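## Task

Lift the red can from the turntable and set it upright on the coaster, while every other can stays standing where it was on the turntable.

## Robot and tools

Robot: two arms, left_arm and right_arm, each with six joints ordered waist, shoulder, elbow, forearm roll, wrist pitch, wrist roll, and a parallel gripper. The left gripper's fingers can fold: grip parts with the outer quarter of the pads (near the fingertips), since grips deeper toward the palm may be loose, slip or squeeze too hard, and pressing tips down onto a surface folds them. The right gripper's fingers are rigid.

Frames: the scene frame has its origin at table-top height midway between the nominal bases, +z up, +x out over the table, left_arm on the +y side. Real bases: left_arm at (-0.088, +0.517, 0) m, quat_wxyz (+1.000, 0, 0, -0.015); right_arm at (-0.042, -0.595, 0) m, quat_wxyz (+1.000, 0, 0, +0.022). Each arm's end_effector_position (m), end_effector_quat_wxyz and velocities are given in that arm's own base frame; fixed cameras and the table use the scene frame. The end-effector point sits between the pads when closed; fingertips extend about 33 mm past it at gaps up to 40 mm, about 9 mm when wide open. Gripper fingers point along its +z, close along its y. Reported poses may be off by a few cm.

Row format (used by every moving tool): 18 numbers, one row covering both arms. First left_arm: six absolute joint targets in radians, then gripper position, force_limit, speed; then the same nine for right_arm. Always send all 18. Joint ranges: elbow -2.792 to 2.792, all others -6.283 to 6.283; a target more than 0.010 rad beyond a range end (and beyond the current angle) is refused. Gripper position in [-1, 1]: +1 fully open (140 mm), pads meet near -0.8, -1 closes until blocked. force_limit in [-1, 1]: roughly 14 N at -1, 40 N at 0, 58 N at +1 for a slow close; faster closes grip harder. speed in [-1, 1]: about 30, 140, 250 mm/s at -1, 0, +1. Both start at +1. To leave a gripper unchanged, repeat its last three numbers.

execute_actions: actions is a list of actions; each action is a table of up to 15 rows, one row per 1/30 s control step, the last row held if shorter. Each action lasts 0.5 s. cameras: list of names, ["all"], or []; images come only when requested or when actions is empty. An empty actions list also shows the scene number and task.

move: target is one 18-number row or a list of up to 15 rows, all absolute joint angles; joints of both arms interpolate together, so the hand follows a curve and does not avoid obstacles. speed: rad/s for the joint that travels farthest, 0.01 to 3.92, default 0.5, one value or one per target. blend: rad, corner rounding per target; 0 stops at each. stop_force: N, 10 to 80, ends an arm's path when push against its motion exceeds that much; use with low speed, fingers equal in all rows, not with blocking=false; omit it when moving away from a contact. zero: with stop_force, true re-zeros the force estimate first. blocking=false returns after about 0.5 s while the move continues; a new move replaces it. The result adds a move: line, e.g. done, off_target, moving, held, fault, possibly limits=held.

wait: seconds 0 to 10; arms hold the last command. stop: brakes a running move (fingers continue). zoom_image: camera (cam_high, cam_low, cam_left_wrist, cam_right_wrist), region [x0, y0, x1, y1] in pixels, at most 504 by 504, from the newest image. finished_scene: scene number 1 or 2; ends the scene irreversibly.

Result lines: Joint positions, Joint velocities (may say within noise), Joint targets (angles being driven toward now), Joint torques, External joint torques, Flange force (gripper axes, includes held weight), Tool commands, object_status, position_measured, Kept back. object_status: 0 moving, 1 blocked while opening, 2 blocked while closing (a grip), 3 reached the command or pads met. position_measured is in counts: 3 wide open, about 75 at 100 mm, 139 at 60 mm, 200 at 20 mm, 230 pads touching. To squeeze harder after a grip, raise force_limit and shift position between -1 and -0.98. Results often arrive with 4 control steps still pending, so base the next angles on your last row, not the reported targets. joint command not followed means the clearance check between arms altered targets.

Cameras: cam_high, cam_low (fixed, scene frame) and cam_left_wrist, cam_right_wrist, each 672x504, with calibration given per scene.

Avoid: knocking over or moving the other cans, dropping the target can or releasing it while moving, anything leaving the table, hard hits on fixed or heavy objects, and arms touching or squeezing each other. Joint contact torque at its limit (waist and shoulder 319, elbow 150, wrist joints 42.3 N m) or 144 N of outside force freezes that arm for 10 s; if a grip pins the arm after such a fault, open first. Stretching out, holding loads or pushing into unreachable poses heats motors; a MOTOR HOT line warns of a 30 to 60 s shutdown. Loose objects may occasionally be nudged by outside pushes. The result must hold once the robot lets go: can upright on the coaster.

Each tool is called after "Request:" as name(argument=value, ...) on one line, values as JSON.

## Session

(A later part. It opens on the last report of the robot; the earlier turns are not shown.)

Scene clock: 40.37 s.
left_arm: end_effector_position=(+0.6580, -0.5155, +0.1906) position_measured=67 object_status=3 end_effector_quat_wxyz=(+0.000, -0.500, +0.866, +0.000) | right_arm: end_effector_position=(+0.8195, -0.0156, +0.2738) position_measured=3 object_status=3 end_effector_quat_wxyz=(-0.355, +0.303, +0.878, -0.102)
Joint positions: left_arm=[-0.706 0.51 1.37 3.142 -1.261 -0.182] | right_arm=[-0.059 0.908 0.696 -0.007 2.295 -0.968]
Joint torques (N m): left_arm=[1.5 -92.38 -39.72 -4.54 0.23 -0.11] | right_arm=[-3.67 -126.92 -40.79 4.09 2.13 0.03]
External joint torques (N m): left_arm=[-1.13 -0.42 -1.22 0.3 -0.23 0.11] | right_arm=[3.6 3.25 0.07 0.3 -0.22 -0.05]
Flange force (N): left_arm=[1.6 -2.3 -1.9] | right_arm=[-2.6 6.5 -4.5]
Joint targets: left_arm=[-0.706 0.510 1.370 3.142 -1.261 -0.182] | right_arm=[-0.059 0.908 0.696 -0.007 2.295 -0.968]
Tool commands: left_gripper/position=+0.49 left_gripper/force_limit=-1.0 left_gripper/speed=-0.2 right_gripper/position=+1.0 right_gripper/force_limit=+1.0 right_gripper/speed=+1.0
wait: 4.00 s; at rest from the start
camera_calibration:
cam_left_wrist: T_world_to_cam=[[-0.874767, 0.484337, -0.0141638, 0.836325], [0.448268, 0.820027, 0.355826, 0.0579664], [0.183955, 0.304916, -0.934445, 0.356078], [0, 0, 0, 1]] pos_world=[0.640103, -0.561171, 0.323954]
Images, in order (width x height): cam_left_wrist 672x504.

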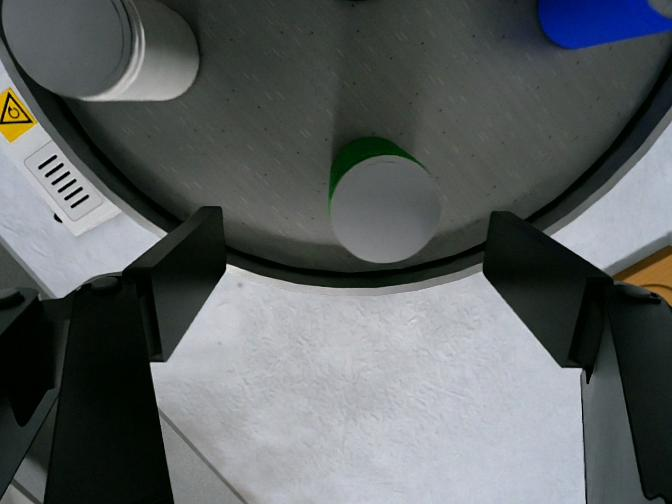

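Request:
wait(seconds=2.25, cameras=[])

Request:
execute_actions(actions=[[[-0.7059,0.5130,1.3755,3.1416,-1.2531,-0.1823,0.49,-1,-0.2,-0.059,0.908,0.696,-0.007,2.295,-0.968,1,1,1],[-0.7059,0.5187,1.3856,3.1416,-1.2374,-0.1823,0.49,-1,-0.2,-0.059,0.908,0.696,-0.007,2.295,-0.968,1,1,1],[-0.7059,0.5243,1.3957,3.1416,-1.2216,-0.1823,0.49,-1,-0.2,-0.059,0.908,0.696,-0.007,2.295,-0.968,1,1,1],[-0.7059,0.5299,1.4058,3.1416,-1.2058,-0.1823,0.49,-1,-0.2,-0.059,0.908,0.696,-0.007,2.295,-0.968,1,1,1],[-0.7059,0.5356,1.4159,3.1416,-1.1901,-0.1823,0.49,-1,-0.2,-0.059,0.908,0.696,-0.007,2.295,-0.968,1,1,1],[-0.7059,0.5384,1.4210,3.1416,-1.1822,-0.1823,0.49,-1,-0.2,-0.059,0.908,0.696,-0.007,2.295,-0.968,1,1,1],[-0.7059,0.5384,1.4210,3.1416,-1.1822,-0.1823,0.49,-1,-0.2,-0.059,0.908,0.696,-0.007,2.295,-0.968,1,1,1],[-0.7059,0.5384,1.4210,3.1416,-1.1822,-0.1823,-1,-1,-0.1,-0.059,0.908,0.696,-0.007,2.295,-0.968,1,1,1]],[[-0.7059,0.5384,1.4210,3.1416,-1.1822,-0.1823,-1,-1,-0.1,-0.059,0.908,0.696,-0.007,2.295,-0.968,1,1,1]],[[-0.7059,0.5371,1.4175,3.1416,-1.1870,-0.1823,-1,-1,-0.1,-0.059,0.908,0.696,-0.007,2.295,-0.968,1,1,1],[-0.7059,0.5338,1.4087,3.1416,-1.1991,-0.1823,-1,-1,-0.1,-0.059,0.908,0.696,-0.007,2.295,-0.968,1,1,1],[-0.7059,0.5285,1.3945,3.1416,-1.2185,-0.1823,-1,-1,-0.1,-0.059,0.908,0.696,-0.007,2.295,-0.968,1,1,1],[-0.7059,0.5226,1.3787,3.1416,-1.2403,-0.1823,-1,-1,-0.1,-0.059,0.908,0.696,-0.007,2.295,-0.968,1,1,1],[-0.7059,0.5160,1.3610,3.1416,-1.2645,-0.1823,-1,-1,-0.1,-0.059,0.908,0.696,-0.007,2.295,-0.968,1,1,1],[-0.7059,0.5088,1.3416,3.1416,-1.2911,-0.1823,-1,-1,-0.1,-0.059,0.908,0.696,-0.007,2.295,-0.968,1,1,1],[-0.7059,0.5016,1.3222,3.1416,-1.3177,-0.1823,-1,-1,-0.1,-0.059,0.908,0.696,-0.007,2.295,-0.968,1,1,1],[-0.7059,0.4943,1.3029,3.1416,-1.3444,-0.1823,-1,-1,-0.1,-0.059,0.908,0.696,-0.007,2.295,-0.968,1,1,1],[-0.7059,0.4877,1.2852,3.1416,-1.3686,-0.1823,-1,-1,-0.1,-0.059,0.908,0.696,-0.007,2.295,-0.968,1,1,1],[-0.7059,0.4818,1.2693,3.1416,-1.3904,-0.1823,-1,-1,-0.1,-0.059,0.908,0.696,-0.007,2.295,-0.968,1,1,1],[-0.7059,0.4765,1.2552,3.1416,-1.4098,-0.1823,-1,-1,-0.1,-0.059,0.908,0.696,-0.007,2.295,-0.968,1,1,1],[-0.7059,0.4726,1.2447,3.1416,-1.4243,-0.1823,-1,-1,-0.1,-0.059,0.908,0.696,-0.007,2.295,-0.968,1,1,1]]], cameras=["all"])

Scene clock: 43.30 s.
left_arm: end_effector_position=(+0.6580, -0.5155, +0.1906) position_measured=67 object_status=3 end_effector_quat_wxyz=(+0.000, -0.500, +0.866, +0.000) | right_arm: end_effector_position=(+0.8195, -0.0156, +0.2738) position_measured=3 object_status=3 end_effector_quat_wxyz=(-0.355, +0.303, +0.878, -0.102)
Joint positions: left_arm=[-0.706 0.51 1.37 3.142 -1.261 -0.182] | right_arm=[-0.059 0.908 0.696 -0.007 2.295 -0.968]
Joint torques (N m): left_arm=[2.06 -91.61 -39.68 -4.49 0.18 -0.1] | right_arm=[-3.17 -126.53 -40.42 4.12 2.09 -0.02]
External joint torques (N m): left_arm=[-1.64 -0.82 -1.14 0.27 -0.18 0.1] | right_arm=[2.71 2.41 -0.45 0.28 -0.17 0]
Flange force (N): left_arm=[2.1 -1.3 -1.9] | right_arm=[-2.8 5.7 -5.6]
Joint targets: left_arm=[-0.706 0.510 1.370 3.142 -1.261 -0.182] | right_arm=[-0.059 0.908 0.696 -0.007 2.295 -0.968]
Tool commands: left_gripper/position=+0.49 left_gripper/force_limit=-1.0 left_gripper/speed=-0.2 right_gripper/position=+1.0 right_gripper/force_limit=+1.0 right_gripper/speed=+1.0
wait: 2.27 s; at rest from the start
No camera images: "cameras" was empty.

Scene clock: 44.67 s.
left_arm: end_effector_position=(+0.6612, -0.5182, +0.2261) position_measured=155 object_status=2 end_effector_quat_wxyz=(+0.000, -0.500, +0.866, +0.000) end_effector_velocity=(-0.005, +0.004, +0.450) end_effector_angular_velocity=(-0.004, -0.004, -0.001) | right_arm: end_effector_position=(+0.8195, -0.0156, +0.2738) position_measured=3 object_status=3 end_effector_quat_wxyz=(-0.355, +0.303, +0.878, -0.102)
Joint positions: left_arm=[-0.706 0.5 1.319 3.142 -1.321 -0.182] | right_arm=[-0.059 0.908 0.696 -0.007 2.295 -0.968]
Joint velocities: left_arm=[0.001 -0.198 -0.524 -0.001 -0.716 0.002] | right_arm=[within noise]
Joint torques (N m): left_arm=[1.94 -92.84 -40.78 -4.46 -0.17 -0.12] | right_arm=[-2.94 -127.22 -40.7 4.11 2.06 0.02]
External joint torques (N m): left_arm=[-1.65 -0.57 -0.54 0.17 0.09 0.12] | right_arm=[2.62 2.24 -0.46 0.32 -0.13 -0.04]
External joint torques at the end of the 1st action: left_arm=[-2.81 -0.63 -0.45 0.27 -0.53 0.05] | right_arm=[3.5 2.66 -0.41 0.26 -0.17 0.04]
External joint torques at the end of the 2nd action: left_arm=[-2.11 -12.81 -7.57 0.09 -0.83 -0.02] | right_arm=[3.22 2.77 -0.14 0.31 -0.14 0.01]
Flange force (N): left_arm=[1.8 0.0 -0.7] | right_arm=[-2.6 5.4 -5.4]
Flange force at the end of the 1st action (N): left_arm=[3.3 0.0 -1.6] | right_arm=[-2.6 6.5 -5.8]
Flange force at the end of the 2nd action (N): left_arm=[2.5 0.6 -16.3] | right_arm=[-2.5 6.1 -4.8]
Joint targets: left_arm=[-0.706 0.477 1.255 3.142 -1.410 -0.182] | right_arm=[-0.059 0.908 0.696 -0.007 2.295 -0.968]
Kept back: 4 steps.
Step readings (joint positions of left_arm | right_arm; steps 1 to 15: 1st action; 16 to 30: 2nd action; 31 to 41: 3rd action):
0: [-0.706 0.510 1.370 3.142 -1.261 -0.182] | [-0.059 0.908 0.696 -0.007 2.295 -0.968]
1: [-0.706 0.510 1.370 3.142 -1.261 -0.182] | [-0.059 0.908 0.696 -0.007 2.295 -0.968]
2: [-0.706 0.510 1.371 3.142 -1.260 -0.182] | [-0.059 0.908 0.696 -0.007 2.295 -0.968]
4: [-0.706 0.515 1.379 3.142 -1.247 -0.182] | [-0.059 0.908 0.696 -0.007 2.295 -0.968]
8: [-0.706 0.532 1.409 3.142 -1.201 -0.182] | [-0.059 0.908 0.696 -0.007 2.295 -0.968]
15: [-0.706 0.538 1.421 3.142 -1.183 -0.182] | [-0.059 0.908 0.696 -0.007 2.295 -0.968]
16: [-0.706 0.538 1.421 3.142 -1.182 -0.182] | [-0.059 0.908 0.696 -0.007 2.295 -0.968]
17: [-0.706 0.538 1.421 3.142 -1.182 -0.182] | [-0.059 0.908 0.696 -0.007 2.295 -0.968]
19: [-0.706 0.538 1.421 3.142 -1.182 -0.182] | [-0.059 0.908 0.696 -0.007 2.295 -0.968]
23: [-0.706 0.538 1.421 3.142 -1.182 -0.182] | [-0.059 0.908 0.696 -0.007 2.295 -0.968]
30: [-0.706 0.538 1.421 3.142 -1.182 -0.182] | [-0.059 0.908 0.696 -0.007 2.295 -0.968]
31: [-0.706 0.538 1.421 3.142 -1.182 -0.182] | [-0.059 0.908 0.696 -0.007 2.295 -0.968]
32: [-0.706 0.538 1.421 3.142 -1.183 -0.182] | [-0.059 0.908 0.696 -0.007 2.295 -0.968]
34: [-0.706 0.536 1.414 3.142 -1.193 -0.182] | [-0.059 0.908 0.696 -0.007 2.295 -0.968]
38: [-0.706 0.519 1.370 3.142 -1.253 -0.182] | [-0.059 0.908 0.696 -0.007 2.295 -0.968]
camera_calibration:
cam_left_wrist: T_world_to_cam=[[-0.874749, 0.484359, -0.0144857, 0.840965], [0.448173, 0.820043, 0.355908, 0.0461996], [0.184266, 0.304838, -0.934409, 0.389246], [0, 0, 0, 1]] pos_world=[0.643203, -0.563871, 0.359454]
cam_right_wrist: T_world_to_cam=[[0.461734, 0.785747, -0.411585, -0.244252], [0.762847, -0.588532, -0.267757, -0.559882], [-0.452621, -0.190344, -0.871151, 0.753213], [0, 0, 0, 1]] pos_world=[0.880804, 0.00578101, 0.405719]

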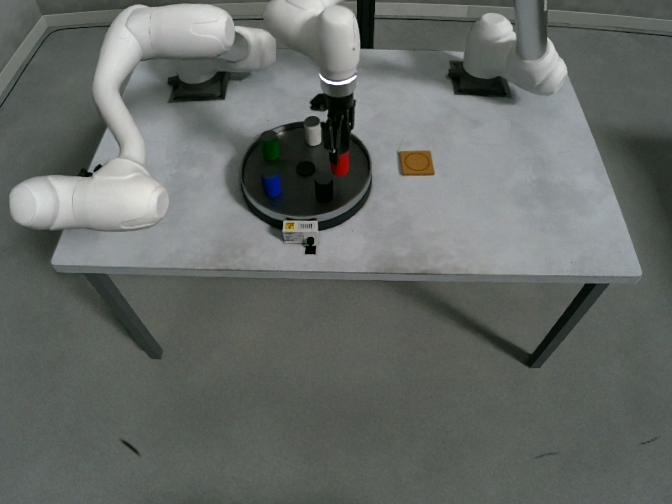

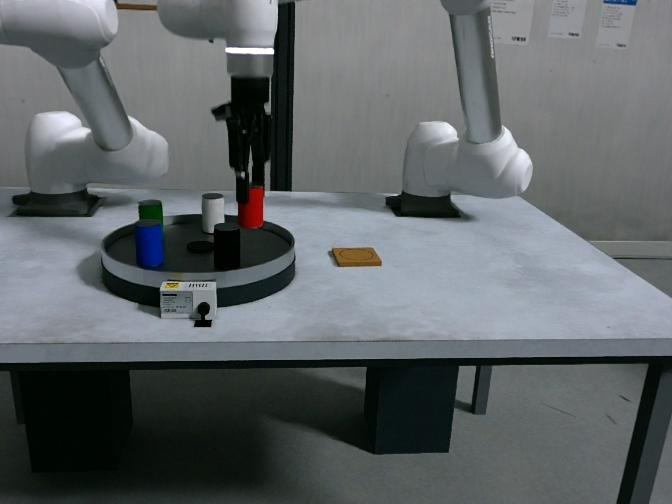

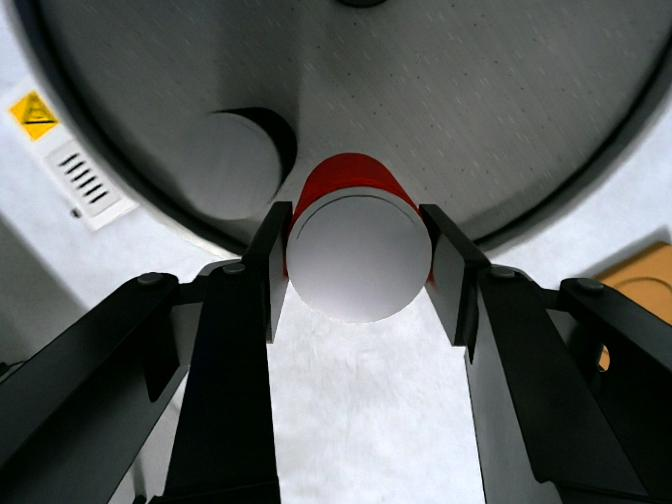

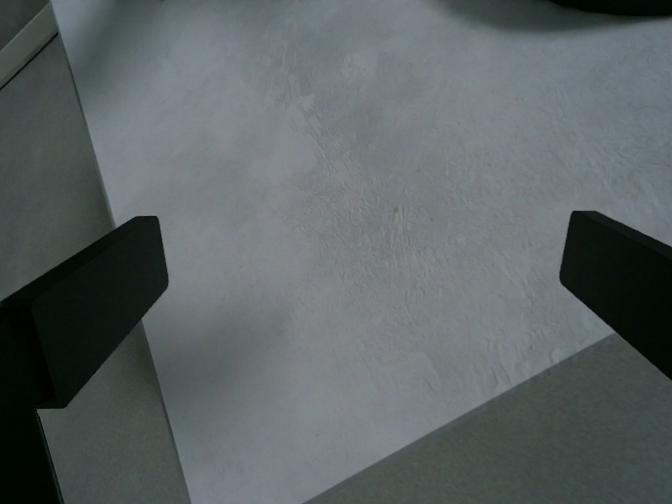

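Request:
move(target=[-0.5545,0.0350,1.8619,3.1416,-1.2447,-0.1823,-1,-1,-0.1,-0.059,0.908,0.696,-0.007,2.295,-0.968,1,1,1], speed=0.7, cameras=["cam_high","cam_low","cam_left_wrist"])

Scene clock: 46.67 s.
left_arm: end_effector_position=(+0.4868, -0.2609, +0.2605) position_measured=155 object_status=2 end_effector_quat_wxyz=(+0.000, -0.564, +0.826, +0.000) | right_arm: end_effector_position=(+0.8195, -0.0156, +0.2738) position_measured=3 object_status=3 end_effector_quat_wxyz=(-0.355, +0.303, +0.878, -0.102)
Joint positions: left_arm=[-0.555 0.035 1.862 3.142 -1.245 -0.182] | right_arm=[-0.059 0.908 0.696 -0.007 2.295 -0.968]
Joint torques (N m): left_arm=[2.34 -45.28 -40.6 -4.42 0.26 -0.08] | right_arm=[-3.05 -126.96 -40.64 4.16 2.06 0.05]
External joint torques (N m): left_arm=[-2.16 0.83 -0.12 0.2 -0.26 0.08] | right_arm=[3.68 2.92 -0.17 0.25 -0.14 -0.07]
Flange force (N): left_arm=[3.9 -0.9 -0.2] | right_arm=[-2.6 6.5 -5.3]
Joint targets: left_arm=[-0.555 0.035 1.862 3.142 -1.245 -0.182] | right_arm=[-0.059 0.908 0.696 -0.007 2.295 -0.968]
move: done
camera_calibration:
cam_left_wrist: T_world_to_cam=[[-0.937784, 0.346929, -0.0141946, 0.559112], [0.319505, 0.878215, 0.355885, -0.0211368], [0.135933, 0.329208, -0.934422, 0.404952], [0, 0, 0, 1]] pos_world=[0.476034, -0.308723, 0.393854]
Images, in order (width x height): cam_high 672x504, cam_low 672x504, cam_left_wrist 672x504.

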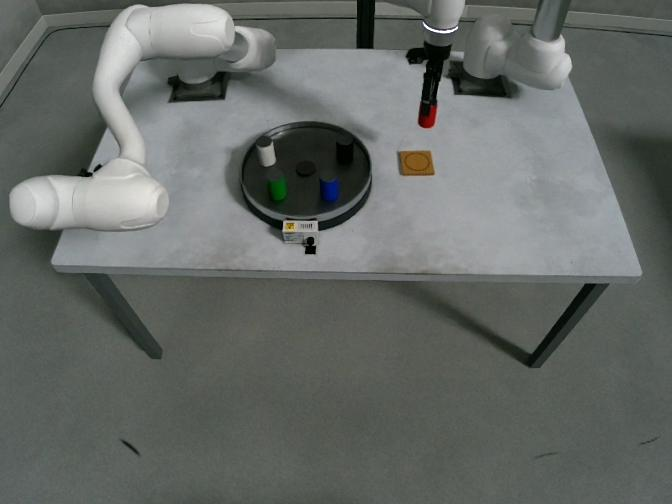

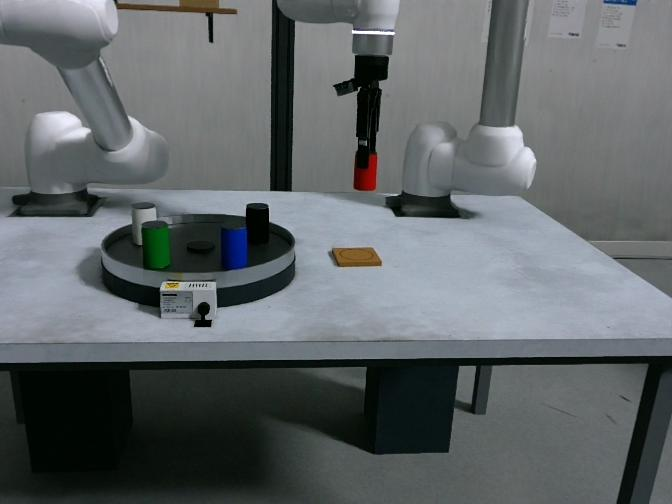

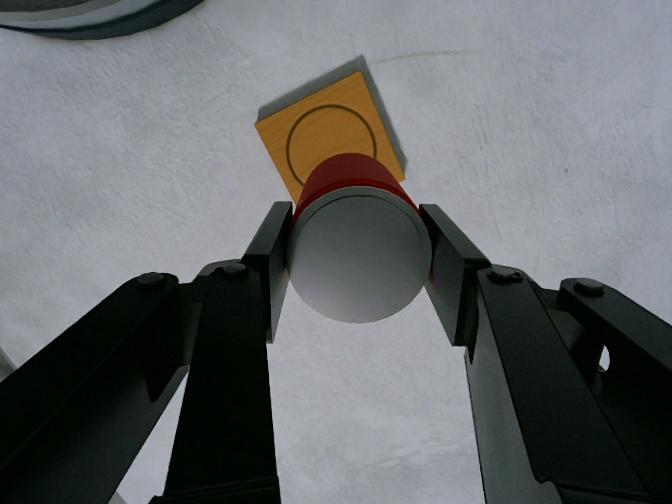

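Request:
move(target=[-0.5521,0.1565,1.9849,3.1416,-1.0002,-0.1823,-1,-1,-0.1,-0.059,0.908,0.696,-0.007,2.295,-0.968,1,1,1], speed=0.4, cameras=["cam_low","cam_left_wrist"])

Request:
move(target=[-0.5521,0.2027,2.0261,3.1416,-0.9128,-0.1823,-1,-1,-0.1,-0.059,0.908,0.696,-0.007,2.295,-0.968,1,1,1], speed=0.045, stop_force=10, cameras=["cam_high","cam_low","cam_left_wrist"])

Scene clock: 48.23 s.
left_arm: end_effector_position=(+0.5009, -0.2680, +0.1305) position_measured=155 object_status=2 end_effector_quat_wxyz=(+0.000, -0.565, +0.825, +0.000) | right_arm: end_effector_position=(+0.8195, -0.0156, +0.2738) position_measured=3 object_status=3 end_effector_quat_wxyz=(-0.355, +0.303, +0.878, -0.102)
Joint positions: left_arm=[-0.552 0.156 1.985 3.142 -1 -0.182] | right_arm=[-0.059 0.908 0.696 -0.007 2.295 -0.968]
Joint torques (N m): left_arm=[1.91 -53.81 -36.06 -3.93 0.39 -0.06] | right_arm=[-2.95 -126.74 -40.62 4.18 2.1 -0.05]
External joint torques (N m): left_arm=[-1.84 1.11 -0.1 0.18 -0.39 0.06] | right_arm=[2.84 4.06 0.24 0.18 -0.2 0.03]
Flange force (N): left_arm=[3.3 -1.4 0.2] | right_arm=[-4.0 6.6 -5.2]
Joint targets: left_arm=[-0.552 0.157 1.985 3.142 -1.000 -0.182] | right_arm=[-0.059 0.908 0.696 -0.007 2.295 -0.968]
move: done
camera_calibration:
cam_left_wrist: T_world_to_cam=[[-0.938646, 0.344591, -0.0142057, 0.572759], [0.317316, 0.879021, 0.355855, 0.0282531], [0.135111, 0.329514, -0.934433, 0.28442], [0, 0, 0, 1]] pos_world=[0.490224, -0.315923, 0.263854]
Images, in order (width x height): cam_low 672x504, cam_left_wrist 672x504.

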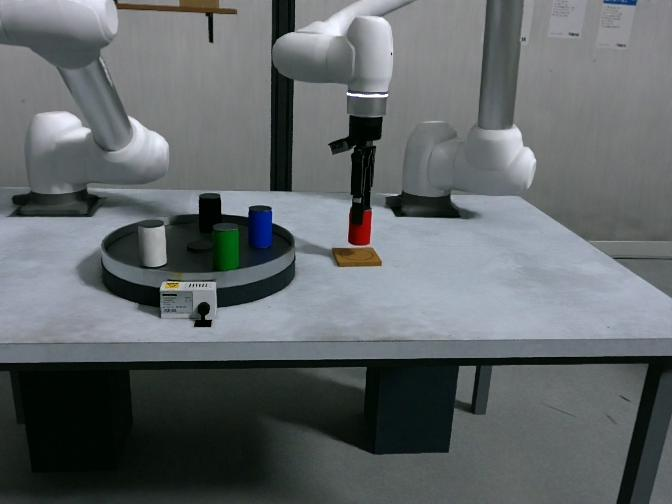

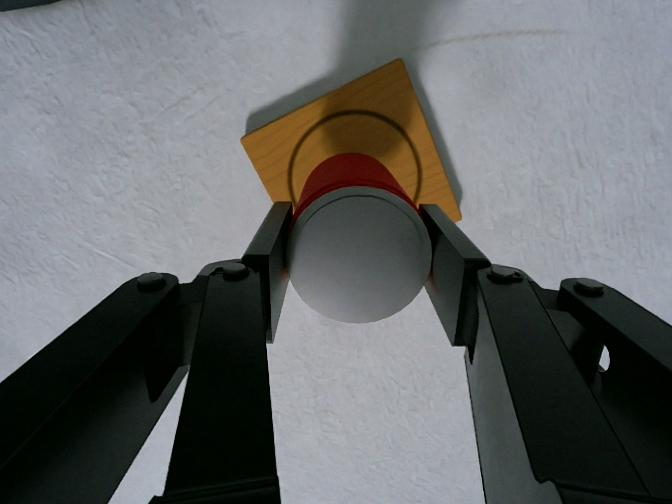

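Scene clock: 50.23 s.
left_arm: end_effector_position=(+0.5014, -0.2683, +0.0985) position_measured=155 object_status=2 end_effector_quat_wxyz=(+0.000, -0.565, +0.825, +0.000) | right_arm: end_effector_position=(+0.8195, -0.0156, +0.2738) position_measured=3 object_status=3 end_effector_quat_wxyz=(-0.355, +0.303, +0.878, -0.102)
Joint positions: left_arm=[-0.552 0.189 2.014 3.142 -0.938 -0.182] | right_arm=[-0.059 0.908 0.696 -0.007 2.295 -0.968]
Joint torques (N m): left_arm=[2.39 -36.72 -23.18 -3.62 2.49 -0.11] | right_arm=[-2.85 -126.81 -40.63 4.17 2.02 -0.06]
External joint torques (N m): left_arm=[-2.28 -17.84 -11.46 0.03 -2.49 0.11] | right_arm=[3.06 2.18 -0.4 0.26 -0.09 0.04]
Flange force (N): left_arm=[3.3 4.7 -33.9] | right_arm=[-2.2 5.6 -5.2]
Joint targets: left_arm=[-0.552 0.189 2.014 3.142 -0.938 -0.182] | right_arm=[-0.059 0.908 0.696 -0.007 2.295 -0.968]
move: contact (left_arm); left_arm: the wrist pitch is farthest, 0.025 rad from its target
camera_calibration:
cam_left_wrist: T_world_to_cam=[[-0.938653, 0.344558, -0.0144909, 0.572809], [0.317207, 0.879103, 0.355749, 0.0397936], [0.135315, 0.329328, -0.934469, 0.254379], [0, 0, 0, 1]] pos_world=[0.490624, -0.316123, 0.231854]
Images, in order (width x height): cam_high 672x504, cam_low 672x504, cam_left_wrist 672x504.

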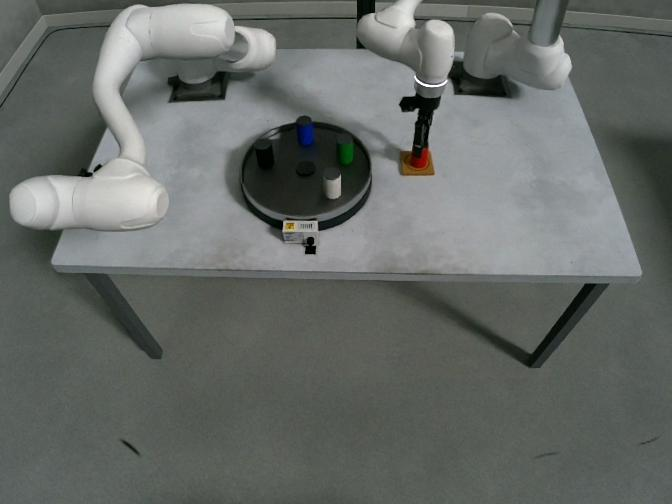

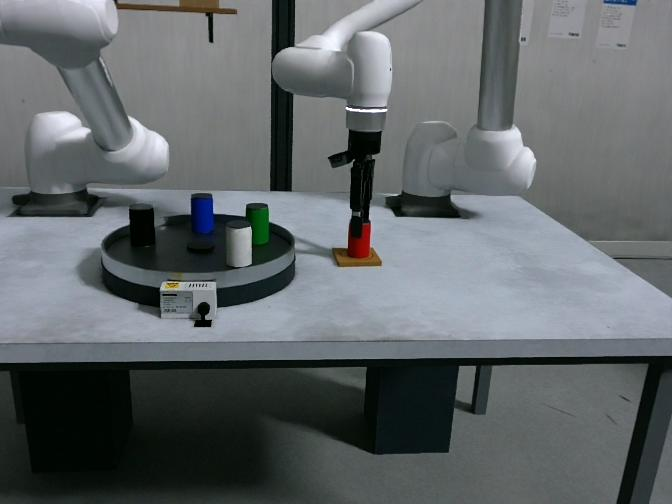

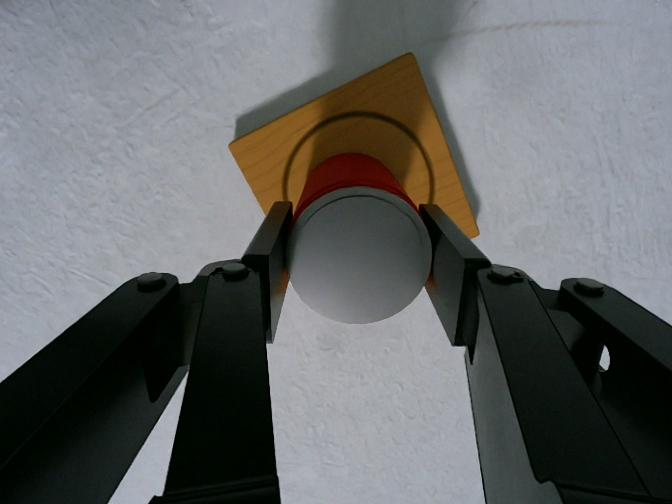

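Request:
move(target=[[-0.5521,0.1877,2.0128,3.1416,-0.9405,-0.1823,-1,-1,-0.1,-0.059,0.908,0.696,-0.007,2.295,-0.968,1,1,1],[-0.5521,0.1877,2.0128,3.1416,-0.9405,-0.1823,0.3,-1,-1,-0.059,0.908,0.696,-0.007,2.295,-0.968,1,1,1],[-0.5545,0.0350,1.8619,3.1416,-1.2447,-0.1823,0.3,-1,-1,-0.059,0.908,0.696,-0.007,2.295,-0.968,1,1,1]], speed=[0.3,0.3,0.6], cameras=["cam_high","cam_low","cam_left_wrist"])

Scene clock: 53.80 s.
left_arm: end_effector_position=(+0.4868, -0.2609, +0.2605) position_measured=91 object_status=3 end_effector_quat_wxyz=(+0.000, -0.564, +0.826, +0.000) | right_arm: end_effector_position=(+0.8195, -0.0156, +0.2738) position_measured=3 object_status=3 end_effector_quat_wxyz=(-0.355, +0.303, +0.878, -0.102)
Joint positions: left_arm=[-0.555 0.035 1.862 3.142 -1.245 -0.182] | right_arm=[-0.059 0.908 0.696 -0.007 2.295 -0.968]
Joint torques (N m): left_arm=[2.03 -45.24 -39.04 -4.42 0.25 -0.1] | right_arm=[-3.01 -126.79 -40.76 4.14 2.09 0.07]
External joint torques (N m): left_arm=[-2.14 1.02 -1.58 0.21 -0.25 0.1] | right_arm=[3.47 2.85 -0.03 0.27 -0.17 -0.09]
Flange force (N): left_arm=[4.2 -3.6 -2.0] | right_arm=[-2.3 6.0 -4.4]
Joint targets: left_arm=[-0.555 0.035 1.862 3.142 -1.245 -0.182] | right_arm=[-0.059 0.908 0.696 -0.007 2.295 -0.968]
move: done
camera_calibration:
cam_left_wrist: T_world_to_cam=[[-0.937797, 0.346898, -0.0141066, 0.559073], [0.319514, 0.878237, 0.355823, -0.0210741], [0.135823, 0.329182, -0.934447, 0.404912], [0, 0, 0, 1]] pos_world=[0.476034, -0.308723, 0.393754]
Images, in order (width x height): cam_high 672x504, cam_low 672x504, cam_left_wrist 672x504.

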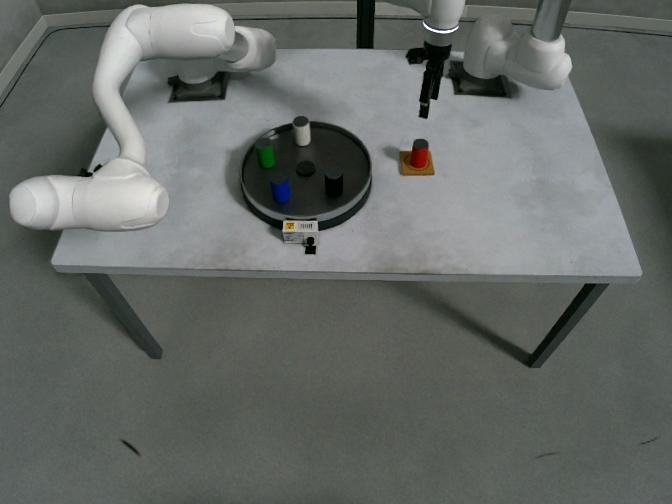

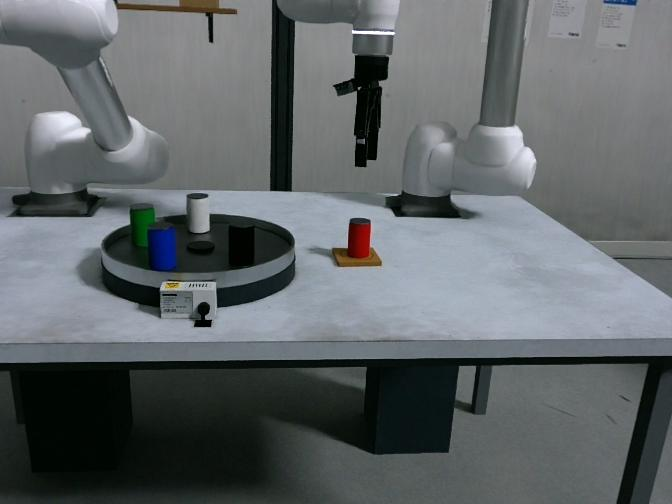

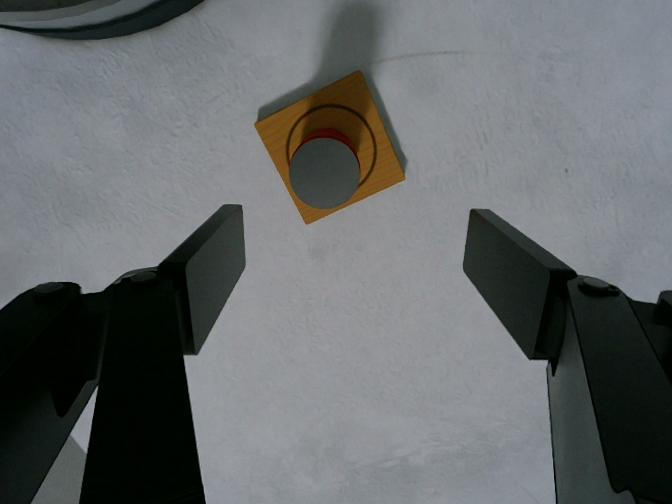

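Request:
finished_scene(scene=1)

The scene is finished: the task was done.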